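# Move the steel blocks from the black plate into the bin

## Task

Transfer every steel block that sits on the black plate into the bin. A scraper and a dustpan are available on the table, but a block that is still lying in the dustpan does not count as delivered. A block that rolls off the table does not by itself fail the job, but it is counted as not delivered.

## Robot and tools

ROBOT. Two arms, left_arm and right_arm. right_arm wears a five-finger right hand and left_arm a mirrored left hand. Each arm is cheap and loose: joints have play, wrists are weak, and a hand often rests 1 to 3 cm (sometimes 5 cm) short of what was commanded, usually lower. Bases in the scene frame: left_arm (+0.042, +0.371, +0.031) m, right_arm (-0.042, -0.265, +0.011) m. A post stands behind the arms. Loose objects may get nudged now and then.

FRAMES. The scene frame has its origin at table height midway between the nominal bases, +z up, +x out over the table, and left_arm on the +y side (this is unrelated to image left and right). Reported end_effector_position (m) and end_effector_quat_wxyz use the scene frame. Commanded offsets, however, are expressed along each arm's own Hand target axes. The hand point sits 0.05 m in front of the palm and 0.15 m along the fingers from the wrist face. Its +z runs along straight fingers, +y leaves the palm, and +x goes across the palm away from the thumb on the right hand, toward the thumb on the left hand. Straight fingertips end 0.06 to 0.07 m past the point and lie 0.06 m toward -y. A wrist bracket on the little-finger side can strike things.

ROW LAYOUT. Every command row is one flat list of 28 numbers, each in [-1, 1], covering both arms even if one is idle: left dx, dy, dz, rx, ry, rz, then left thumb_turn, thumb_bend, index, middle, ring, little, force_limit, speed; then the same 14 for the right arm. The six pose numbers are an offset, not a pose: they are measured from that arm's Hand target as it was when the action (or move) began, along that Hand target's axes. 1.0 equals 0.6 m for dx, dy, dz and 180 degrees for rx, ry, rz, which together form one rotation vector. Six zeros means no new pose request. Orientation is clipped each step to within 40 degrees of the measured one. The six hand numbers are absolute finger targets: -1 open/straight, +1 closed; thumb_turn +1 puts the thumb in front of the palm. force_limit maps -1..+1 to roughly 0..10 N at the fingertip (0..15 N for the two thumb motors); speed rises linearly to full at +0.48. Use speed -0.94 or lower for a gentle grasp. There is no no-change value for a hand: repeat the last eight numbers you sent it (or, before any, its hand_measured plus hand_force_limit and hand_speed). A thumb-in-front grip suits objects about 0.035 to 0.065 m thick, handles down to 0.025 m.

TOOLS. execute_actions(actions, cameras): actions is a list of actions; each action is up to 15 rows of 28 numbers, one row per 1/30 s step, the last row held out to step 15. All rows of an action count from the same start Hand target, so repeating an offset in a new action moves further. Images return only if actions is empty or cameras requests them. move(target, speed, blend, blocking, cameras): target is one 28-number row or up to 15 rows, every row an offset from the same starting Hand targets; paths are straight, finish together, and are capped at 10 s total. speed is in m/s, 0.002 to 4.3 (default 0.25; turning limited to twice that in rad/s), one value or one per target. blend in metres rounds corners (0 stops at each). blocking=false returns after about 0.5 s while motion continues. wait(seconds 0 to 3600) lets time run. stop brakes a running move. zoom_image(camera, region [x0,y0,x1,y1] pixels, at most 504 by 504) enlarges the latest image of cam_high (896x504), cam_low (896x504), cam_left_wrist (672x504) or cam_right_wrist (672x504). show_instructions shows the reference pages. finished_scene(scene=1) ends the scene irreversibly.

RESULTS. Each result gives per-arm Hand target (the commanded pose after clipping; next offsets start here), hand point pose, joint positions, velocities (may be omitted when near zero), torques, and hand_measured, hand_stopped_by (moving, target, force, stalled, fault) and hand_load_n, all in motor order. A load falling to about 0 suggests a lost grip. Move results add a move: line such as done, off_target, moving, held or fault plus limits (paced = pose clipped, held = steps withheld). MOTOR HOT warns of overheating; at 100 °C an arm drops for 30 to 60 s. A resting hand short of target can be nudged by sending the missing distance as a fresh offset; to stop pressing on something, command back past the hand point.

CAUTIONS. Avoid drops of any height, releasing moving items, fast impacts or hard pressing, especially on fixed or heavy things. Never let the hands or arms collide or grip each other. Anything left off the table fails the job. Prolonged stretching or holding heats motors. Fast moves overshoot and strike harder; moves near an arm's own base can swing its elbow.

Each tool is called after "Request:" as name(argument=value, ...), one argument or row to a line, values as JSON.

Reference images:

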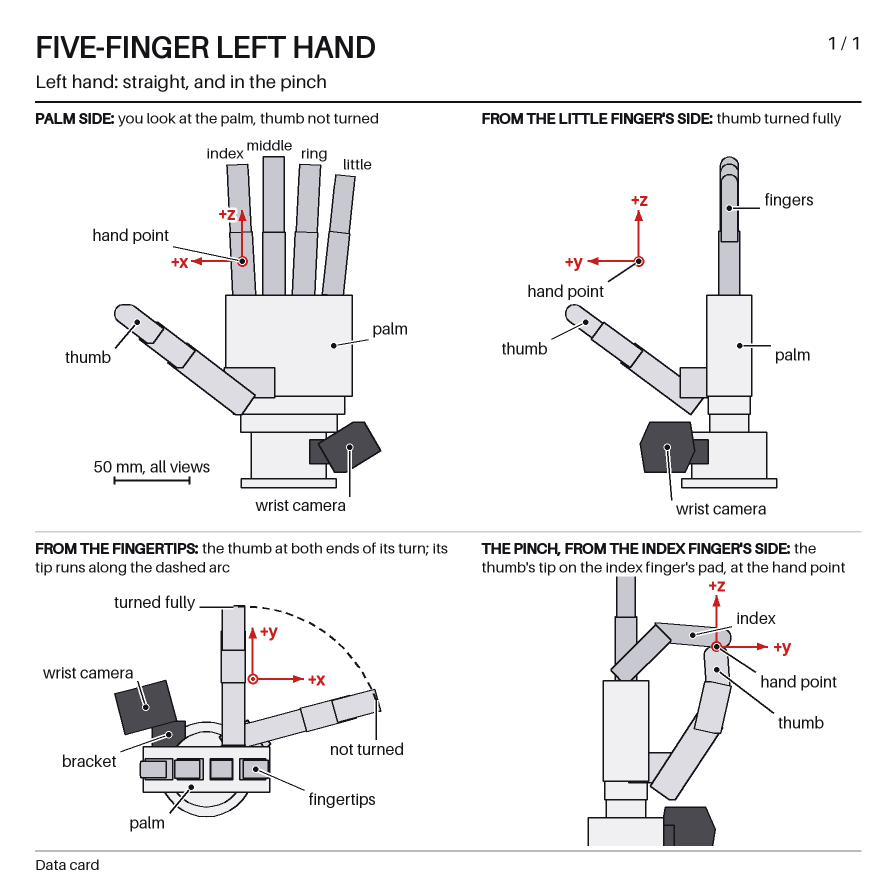

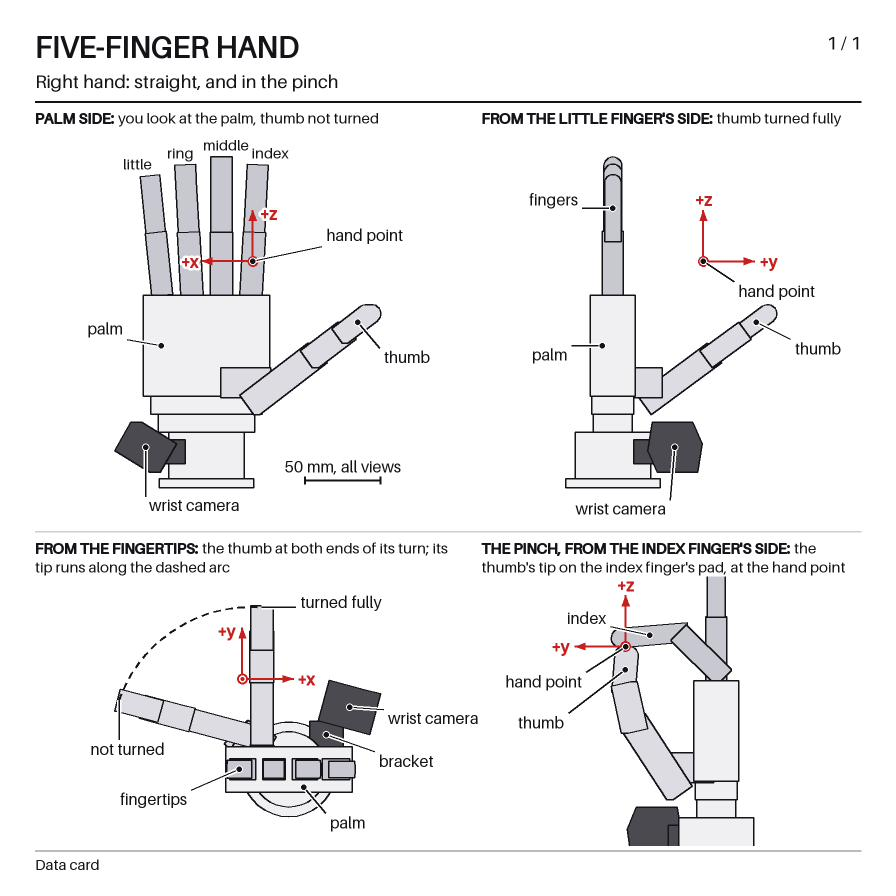

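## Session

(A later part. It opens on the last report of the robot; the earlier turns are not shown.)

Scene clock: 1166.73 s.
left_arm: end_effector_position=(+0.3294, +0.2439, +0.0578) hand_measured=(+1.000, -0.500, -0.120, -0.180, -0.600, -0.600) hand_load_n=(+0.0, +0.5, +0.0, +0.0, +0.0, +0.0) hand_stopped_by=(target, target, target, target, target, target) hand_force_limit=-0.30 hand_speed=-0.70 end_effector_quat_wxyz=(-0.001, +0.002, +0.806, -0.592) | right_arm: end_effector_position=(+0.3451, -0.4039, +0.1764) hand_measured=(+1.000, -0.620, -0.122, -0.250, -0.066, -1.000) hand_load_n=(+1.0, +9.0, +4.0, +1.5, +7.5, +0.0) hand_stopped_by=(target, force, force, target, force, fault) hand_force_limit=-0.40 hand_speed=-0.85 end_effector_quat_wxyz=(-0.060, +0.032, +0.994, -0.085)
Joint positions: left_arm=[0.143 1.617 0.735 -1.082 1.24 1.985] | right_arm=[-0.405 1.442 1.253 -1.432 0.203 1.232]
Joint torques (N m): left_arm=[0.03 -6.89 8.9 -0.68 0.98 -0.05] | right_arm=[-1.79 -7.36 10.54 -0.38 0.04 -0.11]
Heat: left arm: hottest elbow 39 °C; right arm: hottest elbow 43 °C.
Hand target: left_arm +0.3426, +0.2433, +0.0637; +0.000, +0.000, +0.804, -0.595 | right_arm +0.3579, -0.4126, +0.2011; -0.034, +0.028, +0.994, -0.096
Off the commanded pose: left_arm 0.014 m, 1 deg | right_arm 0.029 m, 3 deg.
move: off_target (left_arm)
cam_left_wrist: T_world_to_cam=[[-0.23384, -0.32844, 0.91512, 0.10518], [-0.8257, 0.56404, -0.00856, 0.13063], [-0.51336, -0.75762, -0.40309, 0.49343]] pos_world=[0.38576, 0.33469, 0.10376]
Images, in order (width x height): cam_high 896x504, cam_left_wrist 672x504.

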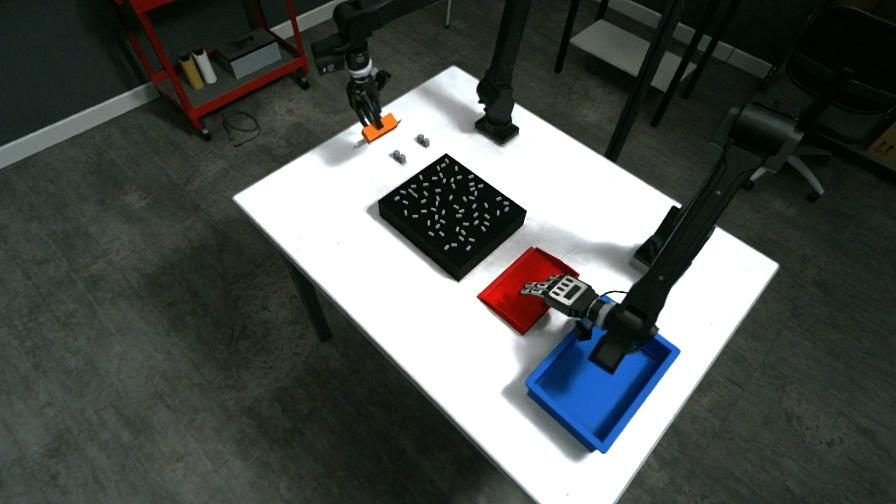

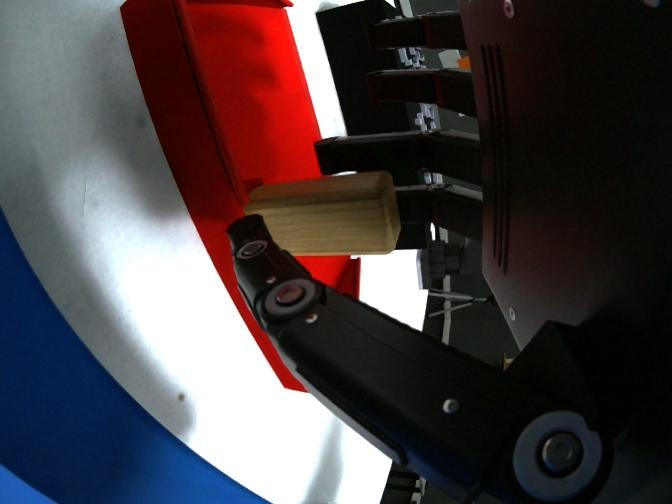

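Request:
move(
  target=[0,0,0,0,0,0,1,0.4,-0.12,-0.18,-0.6,-0.6,-0.05,-0.82, 0,0,0,0,0,0,1,0.1,0.0,-0.25,0.0,-1,-0.4,-0.85],
  speed=0.06,
  cameras=["cam_left_wrist","cam_high"],
)

Scene clock: 1171.70 s.
left_arm: end_effector_position=(+0.3295, +0.2460, +0.0573) hand_measured=(+1.000, +0.044, -0.120, -0.180, -0.600, -0.600) hand_load_n=(+0.0, +7.5, +4.0, +0.0, +0.0, +0.0) hand_stopped_by=(target, force, target, target, target, target) hand_force_limit=-0.05 hand_speed=-0.82 end_effector_quat_wxyz=(-0.002, -0.006, +0.806, -0.592) | right_arm: end_effector_position=(+0.3451, -0.4039, +0.1764) hand_measured=(+1.000, -0.620, -0.122, -0.250, -0.066, -1.000) hand_load_n=(+1.0, +9.0, +4.0, +2.0, +7.5, +0.5) hand_stopped_by=(target, force, force, target, force, fault) hand_force_limit=-0.40 hand_speed=-0.85 end_effector_quat_wxyz=(-0.060, +0.032, +0.994, -0.085)
Joint positions: left_arm=[0.151 1.62 0.735 -1.082 1.24 1.976] | right_arm=[-0.405 1.442 1.253 -1.432 0.203 1.232]
Joint torques (N m): left_arm=[0.15 -7.12 8.9 -0.75 0.98 -0.03] | right_arm=[-1.79 -7.24 10.56 -0.36 0.05 -0.11]
Heat: left arm: hottest elbow 39 °C; right arm: hottest elbow 43 °C.
Hand target: left_arm +0.3426, +0.2433, +0.0637; +0.000, +0.000, +0.804, -0.595 | right_arm +0.3579, -0.4126, +0.2011; -0.034, +0.028, +0.994, -0.096
Off the commanded pose: left_arm 0.015 m, 1 deg | right_arm 0.029 m, 3 deg.
move: done
cam_left_wrist: T_world_to_cam=[[-0.21954, -0.33038, 0.91796, 0.10193], [-0.83158, 0.5554, 0.00102, 0.13296], [-0.51017, -0.76313, -0.39667, 0.49476]] pos_world=[0.38535, 0.3374, 0.10256]
Images, in order (width x height): cam_high 896x504, cam_left_wrist 672x504.

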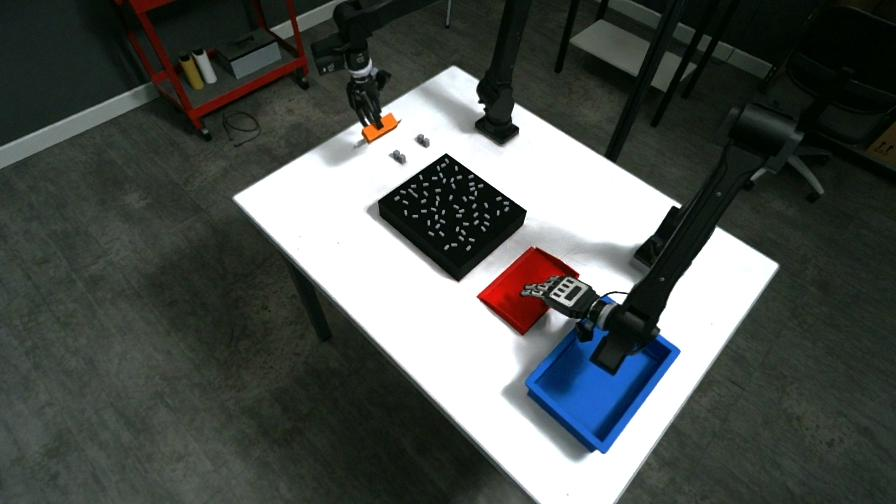

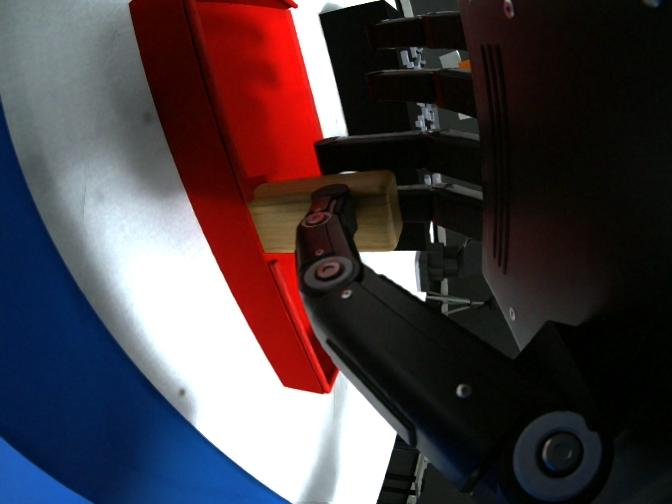

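Request:
move(
  target=[
    [0,0,0,0,0,0,1,-0.35,-0.2,-0.25,-0.6,-0.6,-0.05,-0.5, 0,0,0,0,0,0,1,0.1,0.0,-0.25,0.0,-1,-0.4,-0.85],
    [0.0327,0.0107,0.0033,0,0,0,1,-0.35,-0.2,-0.25,-0.6,-0.6,-0.05,-0.5, 0,0,0,0,0,0,1,0.1,0.0,-0.25,0.0,-1,-0.4,-0.85],
  ],
  speed=0.06,
  cameras=["cam_left_wrist"],
)

Scene clock: 1177.60 s.
left_arm: end_effector_position=(+0.3190, +0.2419, +0.0544) hand_measured=(+1.000, -0.350, -0.200, -0.250, -0.600, -0.600) hand_load_n=(+0.0, +0.0, +0.0, +0.0, -0.5, +0.0) hand_stopped_by=(target, target, target, target, target, target) hand_force_limit=-0.05 hand_speed=-0.50 end_effector_quat_wxyz=(-0.013, -0.008, +0.805, -0.593) | right_arm: end_effector_position=(+0.3451, -0.4039, +0.1764) hand_measured=(+1.000, -0.620, -0.122, -0.250, -0.066, -1.000) hand_load_n=(+1.0, +9.0, +4.0, +2.0, +7.0, +0.0) hand_stopped_by=(target, force, force, target, force, fault) hand_force_limit=-0.40 hand_speed=-0.85 end_effector_quat_wxyz=(-0.060, +0.032, +0.994, -0.085)
Joint positions: left_arm=[0.142 1.62 0.715 -1.082 1.242 1.976] | right_arm=[-0.405 1.442 1.253 -1.432 0.203 1.232]
Joint torques (N m): left_arm=[0.79 -8.47 5.41 -0.12 0.83 0.17] | right_arm=[-1.9 -7.12 10.55 -0.38 0.05 -0.11]
Heat: left arm: hottest elbow 39 °C; right arm: hottest elbow 43 °C.
Hand target: left_arm +0.3229, +0.2433, +0.0570; +0.000, +0.000, +0.804, -0.595 | right_arm +0.3579, -0.4126, +0.2011; -0.034, +0.028, +0.994, -0.096
Off the commanded pose: left_arm 0.005 m, 2 deg | right_arm 0.029 m, 3 deg.
move: done
cam_left_wrist: T_world_to_cam=[[-0.20432, -0.32495, 0.9234, 0.09445], [-0.82663, 0.56255, 0.01505, 0.12234], [-0.52435, -0.76023, -0.38355, 0.48831]] pos_world=[0.37647, 0.3331, 0.09824]

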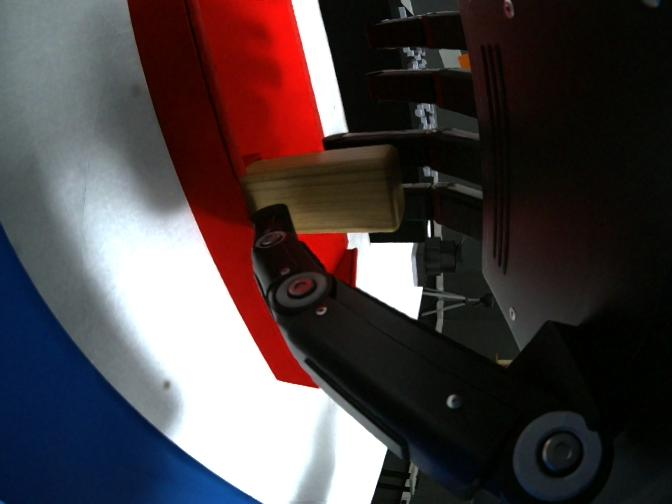

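Request:
move(
  target=[
    [0,0,0,0,0,0,1,-0.35,-0.12,-0.16,-0.6,-0.6,-0.3,-0.7, 0,0,0,0,0,0,1,0.1,0.0,-0.25,0.0,-1,-0.4,-0.85],
    [0,0,0,0,0,0,1,0.4,-0.12,-0.16,-0.6,-0.6,0.0,-0.85, 0,0,0,0,0,0,1,0.1,0.0,-0.25,0.0,-1,-0.4,-0.85],
  ],
  speed=0.06,
  cameras=["cam_left_wrist"],
)

Scene clock: 1186.17 s.
left_arm: end_effector_position=(+0.3198, +0.2454, +0.0539) hand_measured=(+1.000, +0.046, -0.120, -0.160, -0.600, -0.600) hand_load_n=(+0.5, +8.0, +3.0, +0.0, +0.0, +0.0) hand_stopped_by=(target, force, target, target, target, target) hand_force_limit=0.00 hand_speed=-0.85 end_effector_quat_wxyz=(-0.010, -0.013, +0.805, -0.593) | right_arm: end_effector_position=(+0.3451, -0.4039, +0.1764) hand_measured=(+1.000, -0.620, -0.122, -0.250, -0.066, -1.000) hand_load_n=(+1.0, +9.0, +4.0, +1.5, +7.5, +0.0) hand_stopped_by=(target, force, force, target, force, fault) hand_force_limit=-0.40 hand_speed=-0.85 end_effector_quat_wxyz=(-0.060, +0.032, +0.994, -0.085)
Joint positions: left_arm=[0.154 1.62 0.714 -1.082 1.24 1.978] | right_arm=[-0.405 1.442 1.253 -1.432 0.203 1.232]
Joint torques (N m): left_arm=[0.85 -8.64 5.46 -0.08 0.85 0.16] | right_arm=[-1.79 -7.18 10.58 -0.35 0.05 -0.11]
Heat: left arm: hottest elbow 38 °C; right arm: hottest elbow 43 °C.
Hand target: left_arm +0.3229, +0.2433, +0.0570; +0.000, +0.000, +0.804, -0.595 | right_arm +0.3579, -0.4126, +0.2011; -0.034, +0.028, +0.994, -0.096
Off the commanded pose: left_arm 0.005 m, 2 deg | right_arm 0.029 m, 3 deg.
move: done
cam_left_wrist: T_world_to_cam=[[-0.20039, -0.32834, 0.92306, 0.0958], [-0.8329, 0.5532, 0.01596, 0.12528], [-0.51588, -0.76561, -0.38433, 0.48987]] pos_world=[0.37626, 0.3372, 0.09784]

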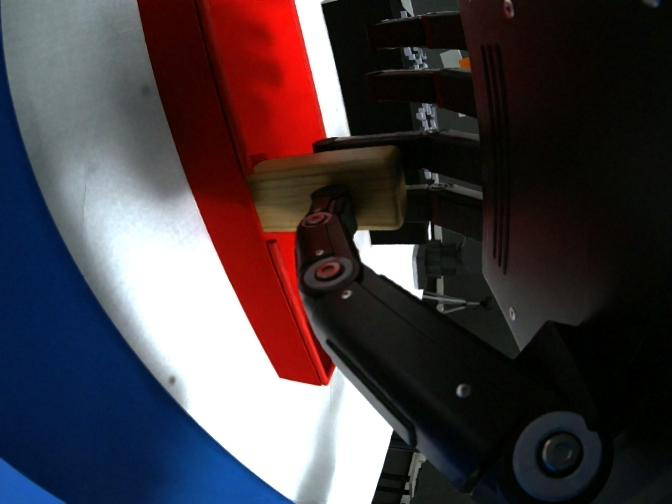

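Request:
move(
  target=[
    [0,0,0,0,0,0,1,0.4,-0.12,0.1,-0.6,-0.6,-0.2,-0.85, 0,0,0,0,0,0,1,0.1,0.0,-0.25,0.0,-1,-0.4,-0.85],
  ],
  speed=0.06,
  cameras=["cam_left_wrist"],
)

Scene clock: 1189.40 s.
left_arm: end_effector_position=(+0.3198, +0.2449, +0.0541) hand_measured=(+1.000, +0.046, -0.120, -0.120, -0.600, -0.600) hand_load_n=(+0.5, +8.5, +2.0, +5.0, +0.0, +0.0) hand_stopped_by=(target, force, target, force, target, target) hand_force_limit=-0.20 hand_speed=-0.85 end_effector_quat_wxyz=(-0.009, -0.012, +0.805, -0.594) | right_arm: end_effector_position=(+0.3451, -0.4039, +0.1764) hand_measured=(+1.000, -0.620, -0.122, -0.250, -0.066, -1.000) hand_load_n=(+1.0, +9.0, +3.5, +2.0, +7.5, +0.5) hand_stopped_by=(target, force, force, target, force, fault) hand_force_limit=-0.40 hand_speed=-0.85 end_effector_quat_wxyz=(-0.060, +0.032, +0.994, -0.085)
Joint positions: left_arm=[0.152 1.62 0.714 -1.082 1.242 1.979] | right_arm=[-0.405 1.442 1.253 -1.432 0.203 1.232]
Joint torques (N m): left_arm=[0.85 -8.47 5.53 -0.08 0.84 0.17] | right_arm=[-1.96 -7.18 10.54 -0.36 0.05 -0.11]
Heat: left arm: hottest elbow 38 °C; right arm: hottest elbow 43 °C.
Hand target: left_arm +0.3229, +0.2433, +0.0570; +0.000, +0.000, +0.804, -0.595 | right_arm +0.3579, -0.4126, +0.2011; -0.034, +0.028, +0.994, -0.096
Off the commanded pose: left_arm 0.005 m, 2 deg | right_arm 0.029 m, 3 deg.
move: done
cam_left_wrist: T_world_to_cam=[[-0.20239, -0.32668, 0.92321, 0.09571], [-0.83211, 0.55444, 0.01377, 0.1252], [-0.51637, -0.76543, -0.38404, 0.4896]] pos_world=[0.37636, 0.3366, 0.09794]

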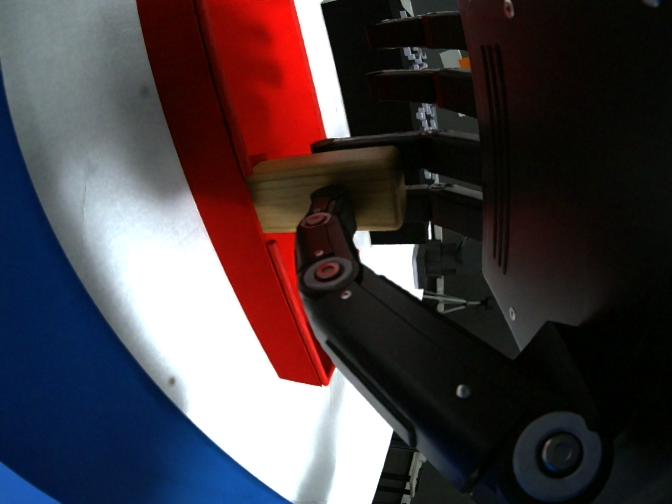

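Request:
move(
  target=[
    [0,-0.0345,0.0905,0,0,0,1,0.4,-0.12,0.1,-0.6,-0.6,-0.2,-0.85, 0,0,0,0,0,0,1,0.1,0.0,-0.25,0.0,-1,-0.4,-0.85],
  ],
  speed=0.05,
  cameras=["cam_left_wrist","cam_high","cam_low"],
)

Request:
zoom_image(
  camera="cam_high",
  region=[370, 140, 590, 340],
)

Request:
zoom_image(
  camera="cam_low",
  region=[480, 200, 620, 310],
)

Scene clock: 1197.33 s.
left_arm: end_effector_position=(+0.3219, +0.1907, +0.0547) hand_measured=(+1.000, +0.046, -0.120, -0.120, -0.600, -0.600) hand_load_n=(+0.0, +8.5, +1.5, +5.5, +0.0, +0.0) hand_stopped_by=(target, force, target, force, target, target) hand_force_limit=-0.20 hand_speed=-0.85 end_effector_quat_wxyz=(-0.004, -0.009, +0.805, -0.593) | right_arm: end_effector_position=(+0.3451, -0.4039, +0.1764) hand_measured=(+1.000, -0.620, -0.122, -0.250, -0.066, -1.000) hand_load_n=(+1.0, +9.0, +4.0, +1.5, +7.5, +0.0) hand_stopped_by=(target, force, force, target, force, fault) hand_force_limit=-0.40 hand_speed=-0.85 end_effector_quat_wxyz=(-0.060, +0.032, +0.994, -0.085)
Joint positions: left_arm=[-0.021 1.511 0.603 -0.532 1.268 1.415] | right_arm=[-0.405 1.442 1.253 -1.432 0.203 1.232]
Joint torques (N m): left_arm=[0.03 -8.64 6.19 0.98 0.78 -0.07] | right_arm=[-1.79 -7.18 10.56 -0.36 0.05 -0.11]
Heat: left arm: hottest elbow 37 °C; right arm: hottest elbow 44 °C.
Hand target: left_arm +0.3230, +0.1853, +0.0609; +0.000, +0.000, +0.804, -0.595 | right_arm +0.3579, -0.4126, +0.2011; -0.034, +0.028, +0.994, -0.096
Off the commanded pose: left_arm 0.008 m, 1 deg | right_arm 0.029 m, 3 deg.
move: done
cam_left_wrist: T_world_to_cam=[[-0.21209, -0.32752, 0.92073, 0.08125], [-0.83318, 0.55297, 0.00478, 0.15819], [-0.51071, -0.76613, -0.39016, 0.44805]] pos_world=[0.37785, 0.2824, 0.09925]
Images, in order (width x height): cam_high 896x504, cam_low 896x504, cam_left_wrist 672x504.

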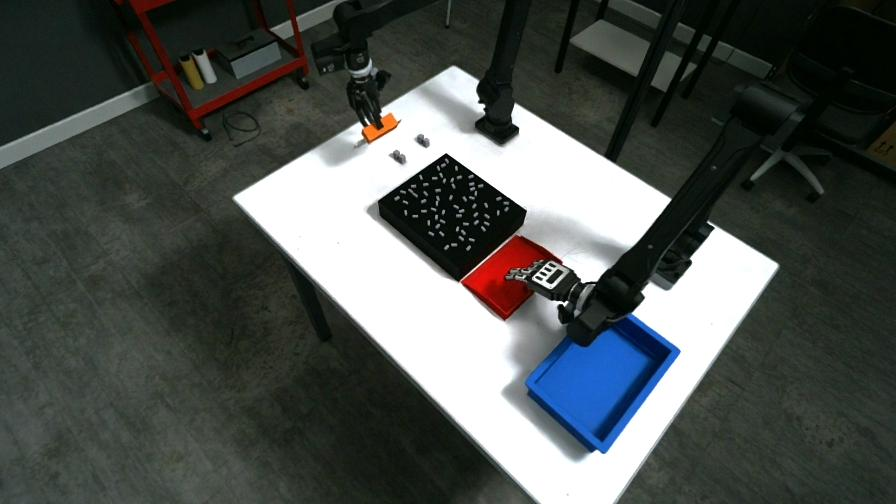

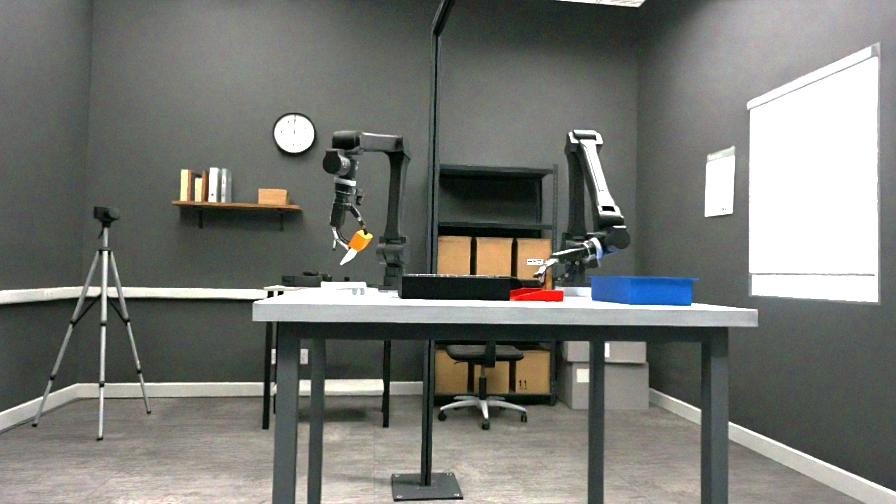

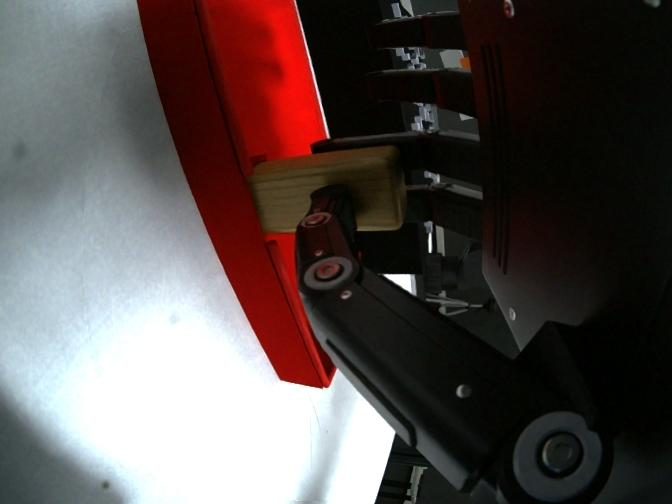

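Scaled by 2.291.

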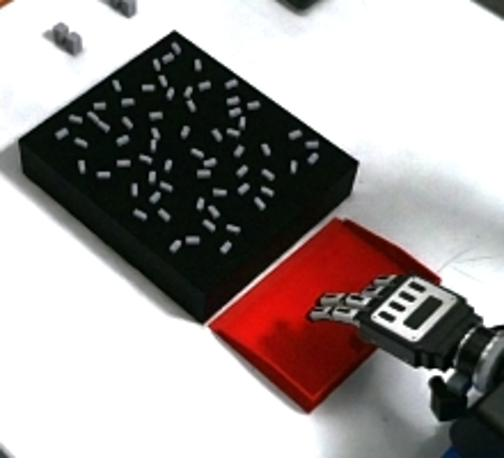

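Scaled by 3.600.

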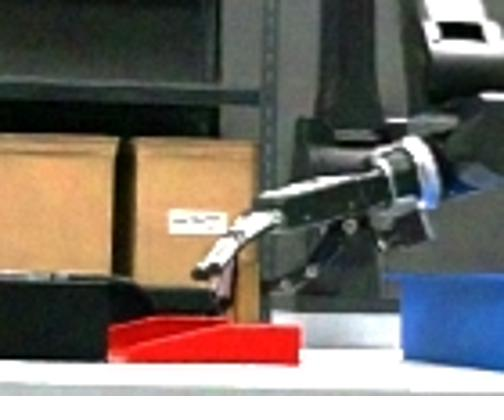

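Request:
move(
  target=[
    [0,-0.0068,0.0223,0,0,0,1,0.4,-0.12,0.1,-0.6,-0.6,-0.2,-0.85, 0,0,0,0,0,0,1,0.1,0.0,-0.25,0.0,-1,-0.4,-0.85],
  ],
  speed=0.03,
  cameras=["cam_left_wrist","cam_high","cam_low"],
)

Request:
zoom_image(
  camera="cam_high",
  region=[370, 140, 590, 340],
)

Request:
zoom_image(
  camera="cam_left_wrist",
  region=[180, 0, 480, 300],
)

Scene clock: 1203.03 s.
left_arm: end_effector_position=(+0.3213, +0.1834, +0.0554) hand_measured=(+1.000, +0.046, -0.120, -0.120, -0.600, -0.600) hand_load_n=(+0.0, +10.0, +0.0, +3.5, +0.0, +0.0) hand_stopped_by=(target, force, target, force, target, target) hand_force_limit=-0.20 hand_speed=-0.85 end_effector_quat_wxyz=(-0.006, -0.027, +0.806, -0.591) | right_arm: end_effector_position=(+0.3451, -0.4039, +0.1764) hand_measured=(+1.000, -0.620, -0.122, -0.250, -0.066, -1.000) hand_load_n=(+1.0, +9.0, +4.0, +1.5, +7.0, +0.0) hand_stopped_by=(target, force, force, target, force, fault) hand_force_limit=-0.40 hand_speed=-0.85 end_effector_quat_wxyz=(-0.060, +0.032, +0.994, -0.085)
Joint positions: left_arm=[-0.044 1.488 0.573 -0.398 1.254 1.257] | right_arm=[-0.405 1.442 1.253 -1.432 0.203 1.232]
Joint torques (N m): left_arm=[-1.55 -7.53 6.76 1.74 0.83 -0.03] | right_arm=[-1.73 -7.24 10.56 -0.35 0.04 -0.11]
Heat: left arm: hottest elbow 37 °C; right arm: hottest elbow 44 °C.
Hand target: left_arm +0.3230, +0.1713, +0.0609; +0.000, +0.000, +0.804, -0.595 | right_arm +0.3579, -0.4126, +0.2011; -0.034, +0.028, +0.994, -0.096
Off the commanded pose: left_arm 0.013 m, 3 deg | right_arm 0.029 m, 3 deg.
move: off_target (left_arm)
cam_left_wrist: T_world_to_cam=[[-0.18056, -0.33783, 0.92373, 0.06966], [-0.8473, 0.53035, 0.02835, 0.16904], [-0.49948, -0.77756, -0.382, 0.44052]] pos_world=[0.37583, 0.27641, 0.09914]
Images, in order (width x height): cam_high 896x504, cam_low 896x504, cam_left_wrist 672x504.

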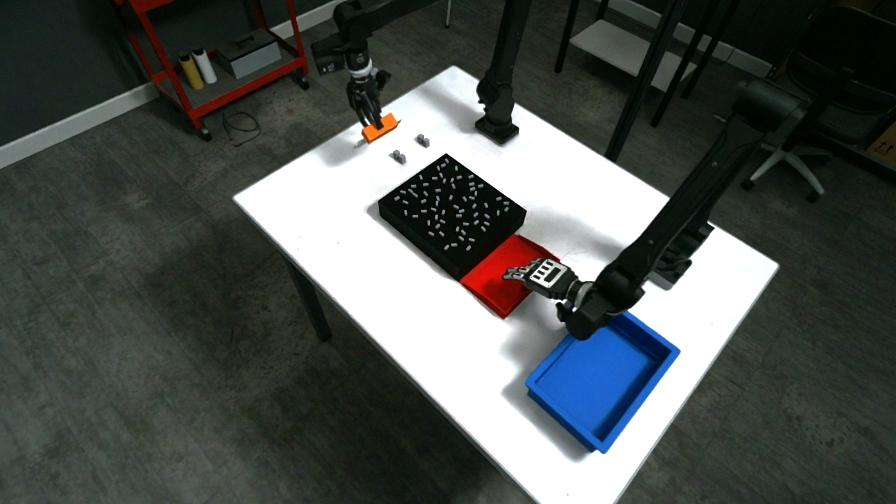

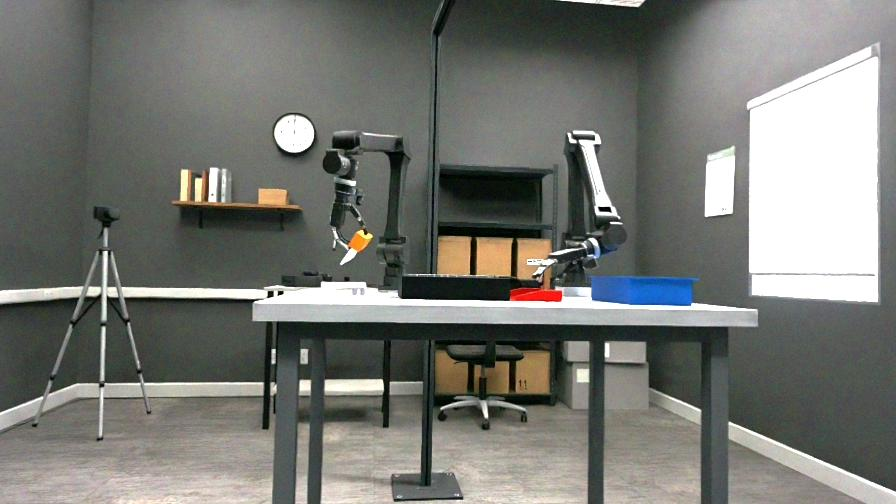

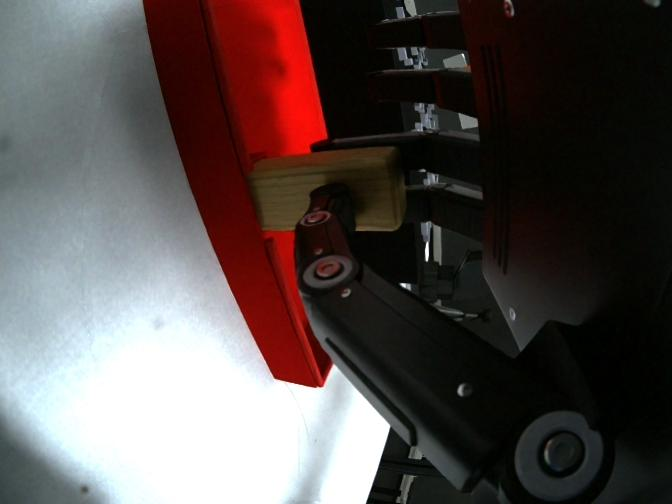

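Scaled by 2.291.

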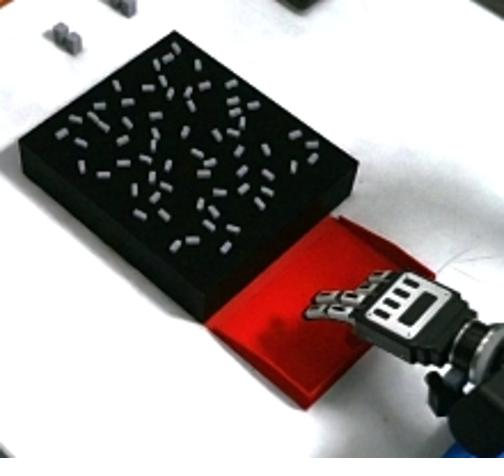

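Scaled by 1.680 from the camera's image (finer frame: 960x720).

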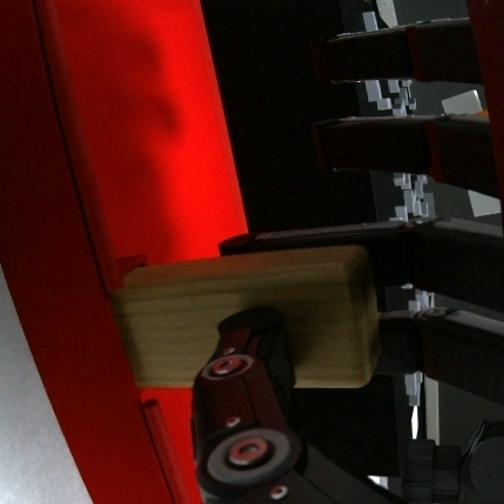

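Request:
move(
  target=[
    [0,0.0047,-0.0155,0,0,0,1,0.4,-0.12,0.1,-0.6,-0.6,-0.2,-0.85, 0,0,0,0,0,0,1,0.1,0.0,-0.25,0.0,-1,-0.4,-0.85],
    [0,0.0047,-0.0155,0,0,0,1,-0.5,-0.5,-0.5,-0.6,-0.6,-0.2,-0.6, 0,0,0,0,0,0,1,0.1,0.0,-0.25,0.0,-1,-0.4,-0.85],
  ],
  speed=0.03,
  cameras=["cam_left_wrist","cam_high"],
)

Request:
zoom_image(
  camera="cam_high",
  region=[370, 140, 590, 340],
)

Scene clock: 1216.13 s.
left_arm: end_effector_position=(+0.3132, +0.1813, +0.0546) hand_measured=(+1.000, -0.500, -0.500, -0.500, -0.600, -0.600) hand_load_n=(+0.0, +0.0, +0.0, +0.0, +0.0, +0.0) hand_stopped_by=(target, target, target, target, target, target) hand_force_limit=-0.20 hand_speed=-0.60 end_effector_quat_wxyz=(-0.012, -0.011, +0.806, -0.591) | right_arm: end_effector_position=(+0.3451, -0.4039, +0.1764) hand_measured=(+1.000, -0.620, -0.122, -0.250, -0.066, -1.000) hand_load_n=(+1.0, +9.0, +4.0, +2.0, +7.5, +0.0) hand_stopped_by=(target, force, force, target, force, fault) hand_force_limit=-0.40 hand_speed=-0.85 end_effector_quat_wxyz=(-0.060, +0.032, +0.994, -0.085)
Joint positions: left_arm=[-0.055 1.488 0.574 -0.455 1.259 1.324] | right_arm=[-0.405 1.442 1.253 -1.432 0.203 1.232]
Joint torques (N m): left_arm=[0.38 -6.77 7.99 0.02 0.97 0.18] | right_arm=[-1.79 -7.3 10.55 -0.39 0.06 -0.11]
Heat: left arm: hottest elbow 37 °C; right arm: hottest elbow 44 °C.
Hand target: left_arm +0.3230, +0.1810, +0.0610; +0.000, +0.000, +0.804, -0.595 | right_arm +0.3579, -0.4126, +0.2011; -0.034, +0.028, +0.994, -0.096
Off the commanded pose: left_arm 0.012 m, 2 deg | right_arm 0.029 m, 3 deg.
move: off_target (left_arm)
cam_left_wrist: T_world_to_cam=[[-0.19955, -0.33143, 0.92214, 0.07318], [-0.83004, 0.55732, 0.02069, 0.15337], [-0.52078, -0.76128, -0.38631, 0.4385]] pos_world=[0.37027, 0.2726, 0.09875]
Images, in order (width x height): cam_high 896x504, cam_left_wrist 672x504.

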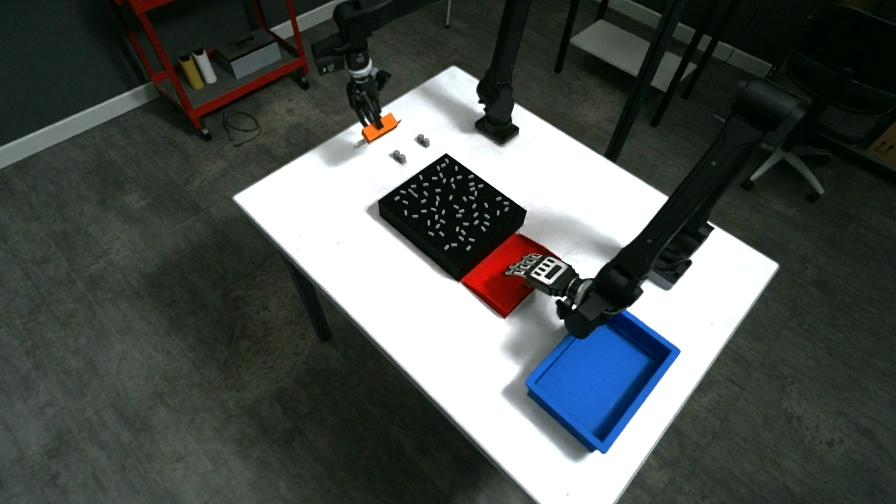

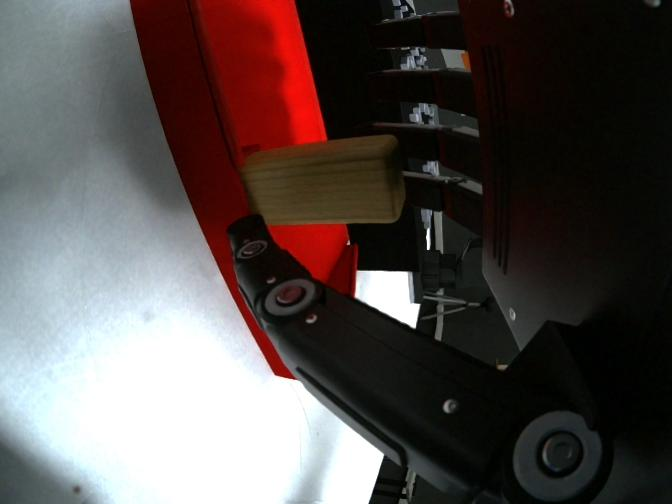

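Scaled by 2.291.

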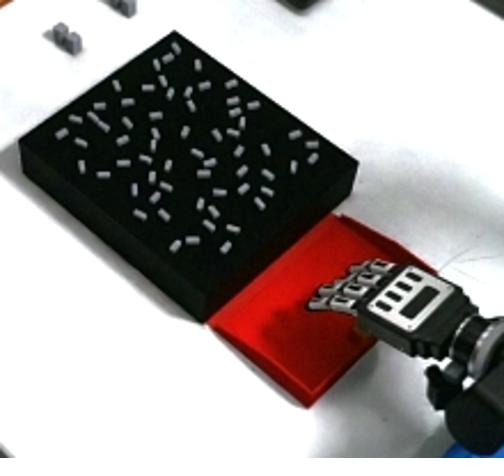

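Request:
move(
  target=[
    [0,-0.18,-0.055,0,0,0,1,-0.6,-0.6,-0.6,-0.6,-0.6,-0.2,-0.6, 0,0,0,0,0,0,1,0.1,0.0,-0.25,0.0,-1,-0.4,-0.85],
    [0,-0.1743,-0.2275,0,0,0,1,-0.6,-0.6,-0.6,-0.6,-0.6,-0.2,-0.6, 0,0,0,0,0,0,1,0.1,0.0,-0.25,0.0,-1,-0.4,-0.85],
  ],
  speed=0.12,
  blend=0.02,
  cameras=["cam_high"],
)

Request:
move(
  target=[0,0,0,0,0,0,1,-0.6,-0.6,-0.6,-0.6,-0.6,-0.2,-0.6, -0.0638,0.2325,-0.0905,-0.1448,-0.0289,-0.021,1,0.1,0.0,-0.25,0.0,-1,-0.4,-0.85],
  speed=0.12,
  cameras=["all"],
)

Request:
zoom_image(
  camera="cam_high",
  region=[340, 90, 560, 310],
)

Request:
zoom_image(
  camera="cam_low",
  region=[360, 190, 520, 310],
)

Scene clock: 1257.90 s.
left_arm: end_effector_position=(+0.3071, +0.2752, +0.1893) hand_measured=(+1.000, -0.600, -0.600, -0.600, -0.600, -0.600) hand_load_n=(+0.0, +0.5, +0.0, +0.0, +0.0, +0.0) hand_stopped_by=(target, target, target, target, target, target) hand_force_limit=-0.20 hand_speed=-0.60 end_effector_quat_wxyz=(-0.006, -0.035, +0.818, -0.575) | right_arm: end_effector_position=(+0.3451, -0.4039, +0.1764) hand_measured=(+1.000, -0.620, -0.122, -0.250, -0.066, -1.000) hand_load_n=(+1.0, +9.0, +4.0, +1.5, +7.0, +0.0) hand_stopped_by=(target, force, force, target, force, fault) hand_force_limit=-0.40 hand_speed=-0.85 end_effector_quat_wxyz=(-0.060, +0.032, +0.994, -0.085)
Joint positions: left_arm=[0.246 1.324 0.863 -1.607 1.175 2.05] | right_arm=[-0.405 1.442 1.253 -1.432 0.203 1.232]
Joint torques (N m): left_arm=[0.73 -4.72 12.72 -1.17 0.55 0.2] | right_arm=[-1.79 -7.18 10.55 -0.36 0.06 -0.11]
Heat: left arm: hottest elbow 36 °C; right arm: hottest elbow 44 °C.
Hand target: left_arm +0.3230, +0.2811, +0.2008; +0.000, +0.000, +0.804, -0.595 | right_arm +0.3579, -0.4126, +0.2011; -0.034, +0.028, +0.994, -0.096
Off the commanded pose: left_arm 0.020 m, 5 deg | right_arm 0.029 m, 3 deg.
joint sent to its limit (left arm) — joint 6 (wrist roll), upper limit. The joint targets are off in position and orientation.
move: off_target (left_arm)

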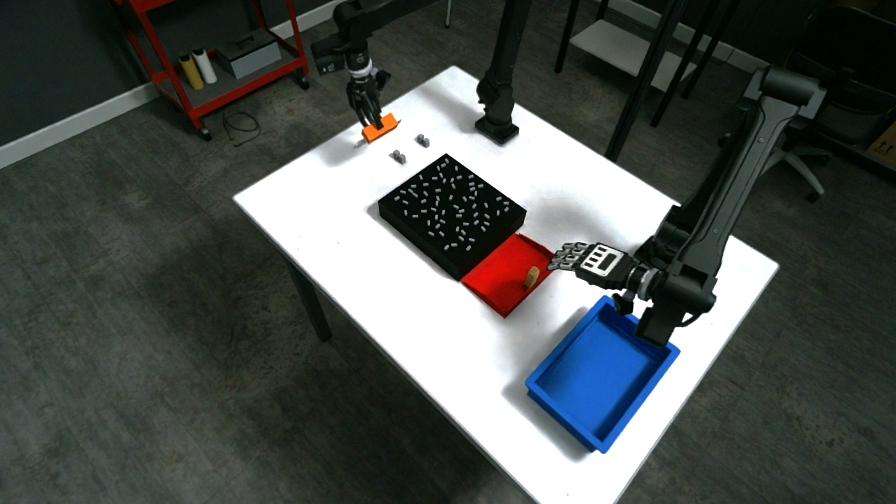

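Scene clock: 1262.13 s.
left_arm: end_effector_position=(+0.3071, +0.2752, +0.1893) hand_measured=(+1.000, -0.600, -0.600, -0.600, -0.600, -0.600) hand_load_n=(+0.0, +0.0, +0.0, +0.0, +0.0, +0.0) hand_stopped_by=(target, target, target, target, target, target) hand_force_limit=-0.20 hand_speed=-0.60 end_effector_quat_wxyz=(-0.006, -0.035, +0.818, -0.575) | right_arm: end_effector_position=(+0.3896, -0.2730, +0.2051) hand_measured=(+1.000, -0.620, -0.122, -0.250, -0.066, -1.000) hand_load_n=(+1.0, +9.0, +4.0, +1.5, +7.5, +0.0) hand_stopped_by=(target, force, force, target, force, fault) hand_force_limit=-0.40 hand_speed=-0.85 end_effector_quat_wxyz=(-0.007, -0.001, +0.991, +0.131)
Joint positions: left_arm=[0.246 1.324 0.863 -1.607 1.175 2.05] | right_arm=[-0.277 1.473 1.278 -1.465 -0.248 1.278]
Joint torques (N m): left_arm=[0.97 -4.66 12.77 -1.22 0.54 0.19] | right_arm=[0.26 -6.53 10.35 0.1 -0.41 0.16]
Heat: left arm: hottest elbow 37 °C; right arm: hottest elbow 44 °C.
Hand target: left_arm +0.3230, +0.2811, +0.2008; +0.000, +0.000, +0.804, -0.595 | right_arm +0.4067, -0.2680, +0.2250; +0.015, -0.002, +0.991, +0.131
Off the commanded pose: left_arm 0.020 m, 5 deg | right_arm 0.027 m, 3 deg.
joint sent to its limit (left arm) — joint 6 (wrist roll), upper limit. The joint targets are off in position and orientation.
move: off_target (right_arm)
cam_left_wrist: T_world_to_cam=[[-0.16723, -0.37667, 0.91113, -0.01656], [-0.85348, 0.51795, 0.05748, 0.10432], [-0.49357, -0.76801, -0.4081, 0.55647]] pos_world=[0.36092, 0.3671, 0.23619]
cam_right_wrist: T_world_to_cam=[[-0.28596, 0.93123, 0.22591, 0.31935], [0.82874, 0.12199, 0.54617, -0.40357], [0.48105, 0.34341, -0.80663, 0.18682]] pos_world=[0.33591, -0.31231, 0.29897]

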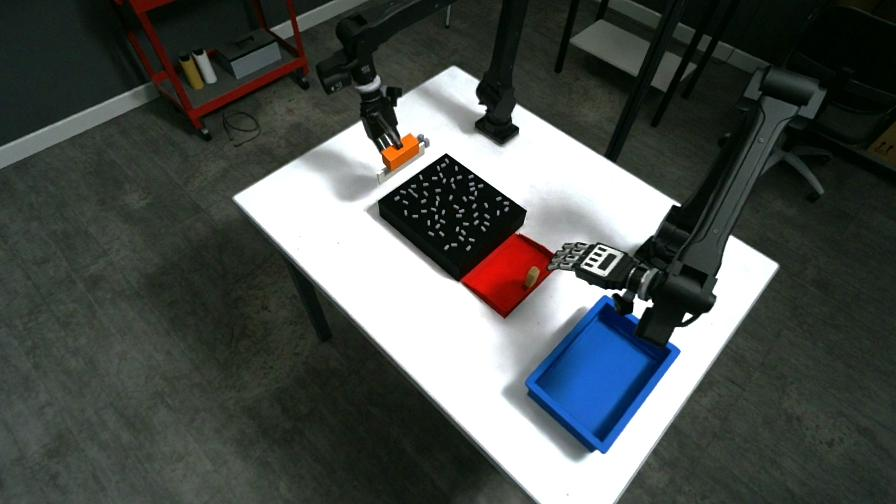

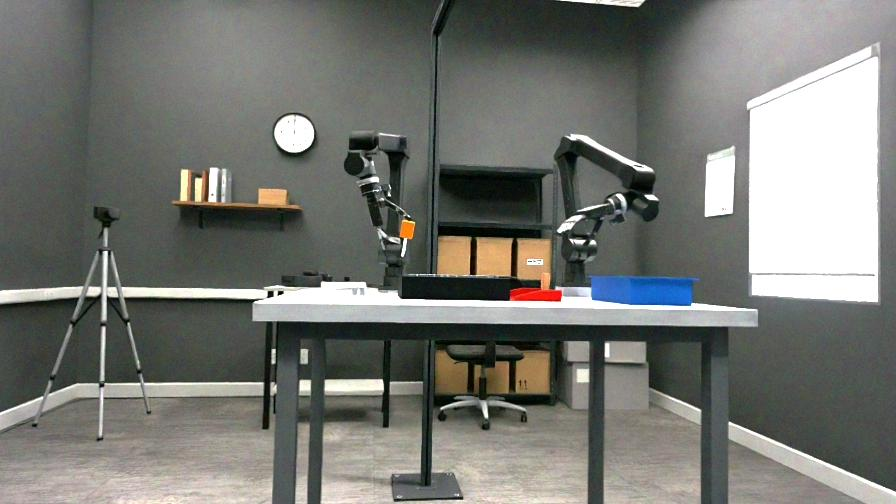

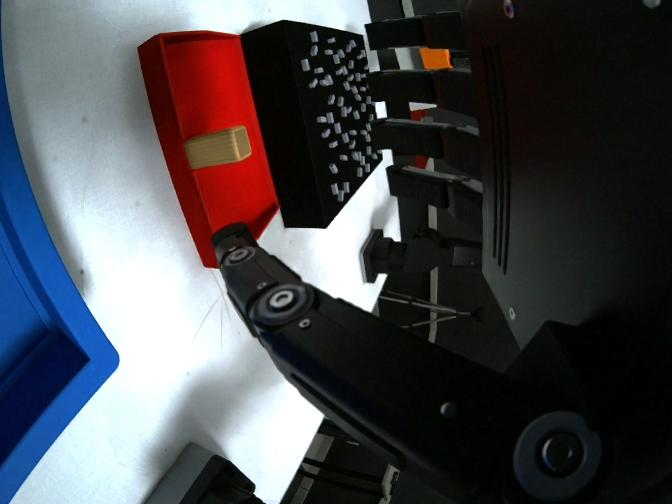

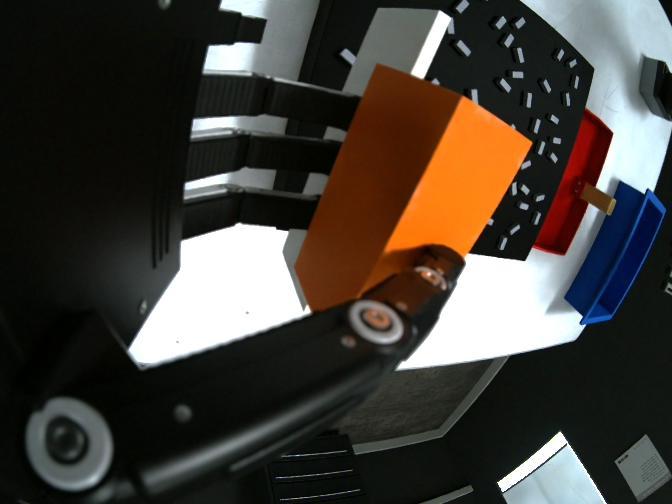

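Scaled by 2.291.

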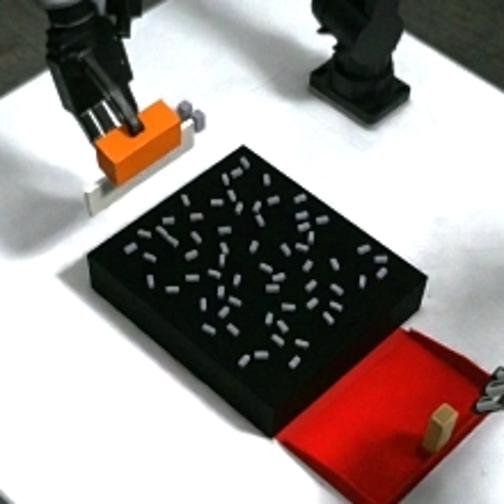

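Scaled by 3.150.

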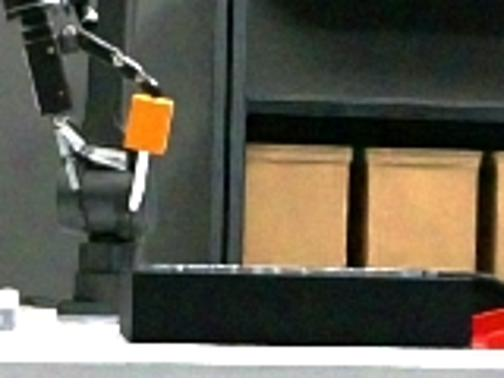

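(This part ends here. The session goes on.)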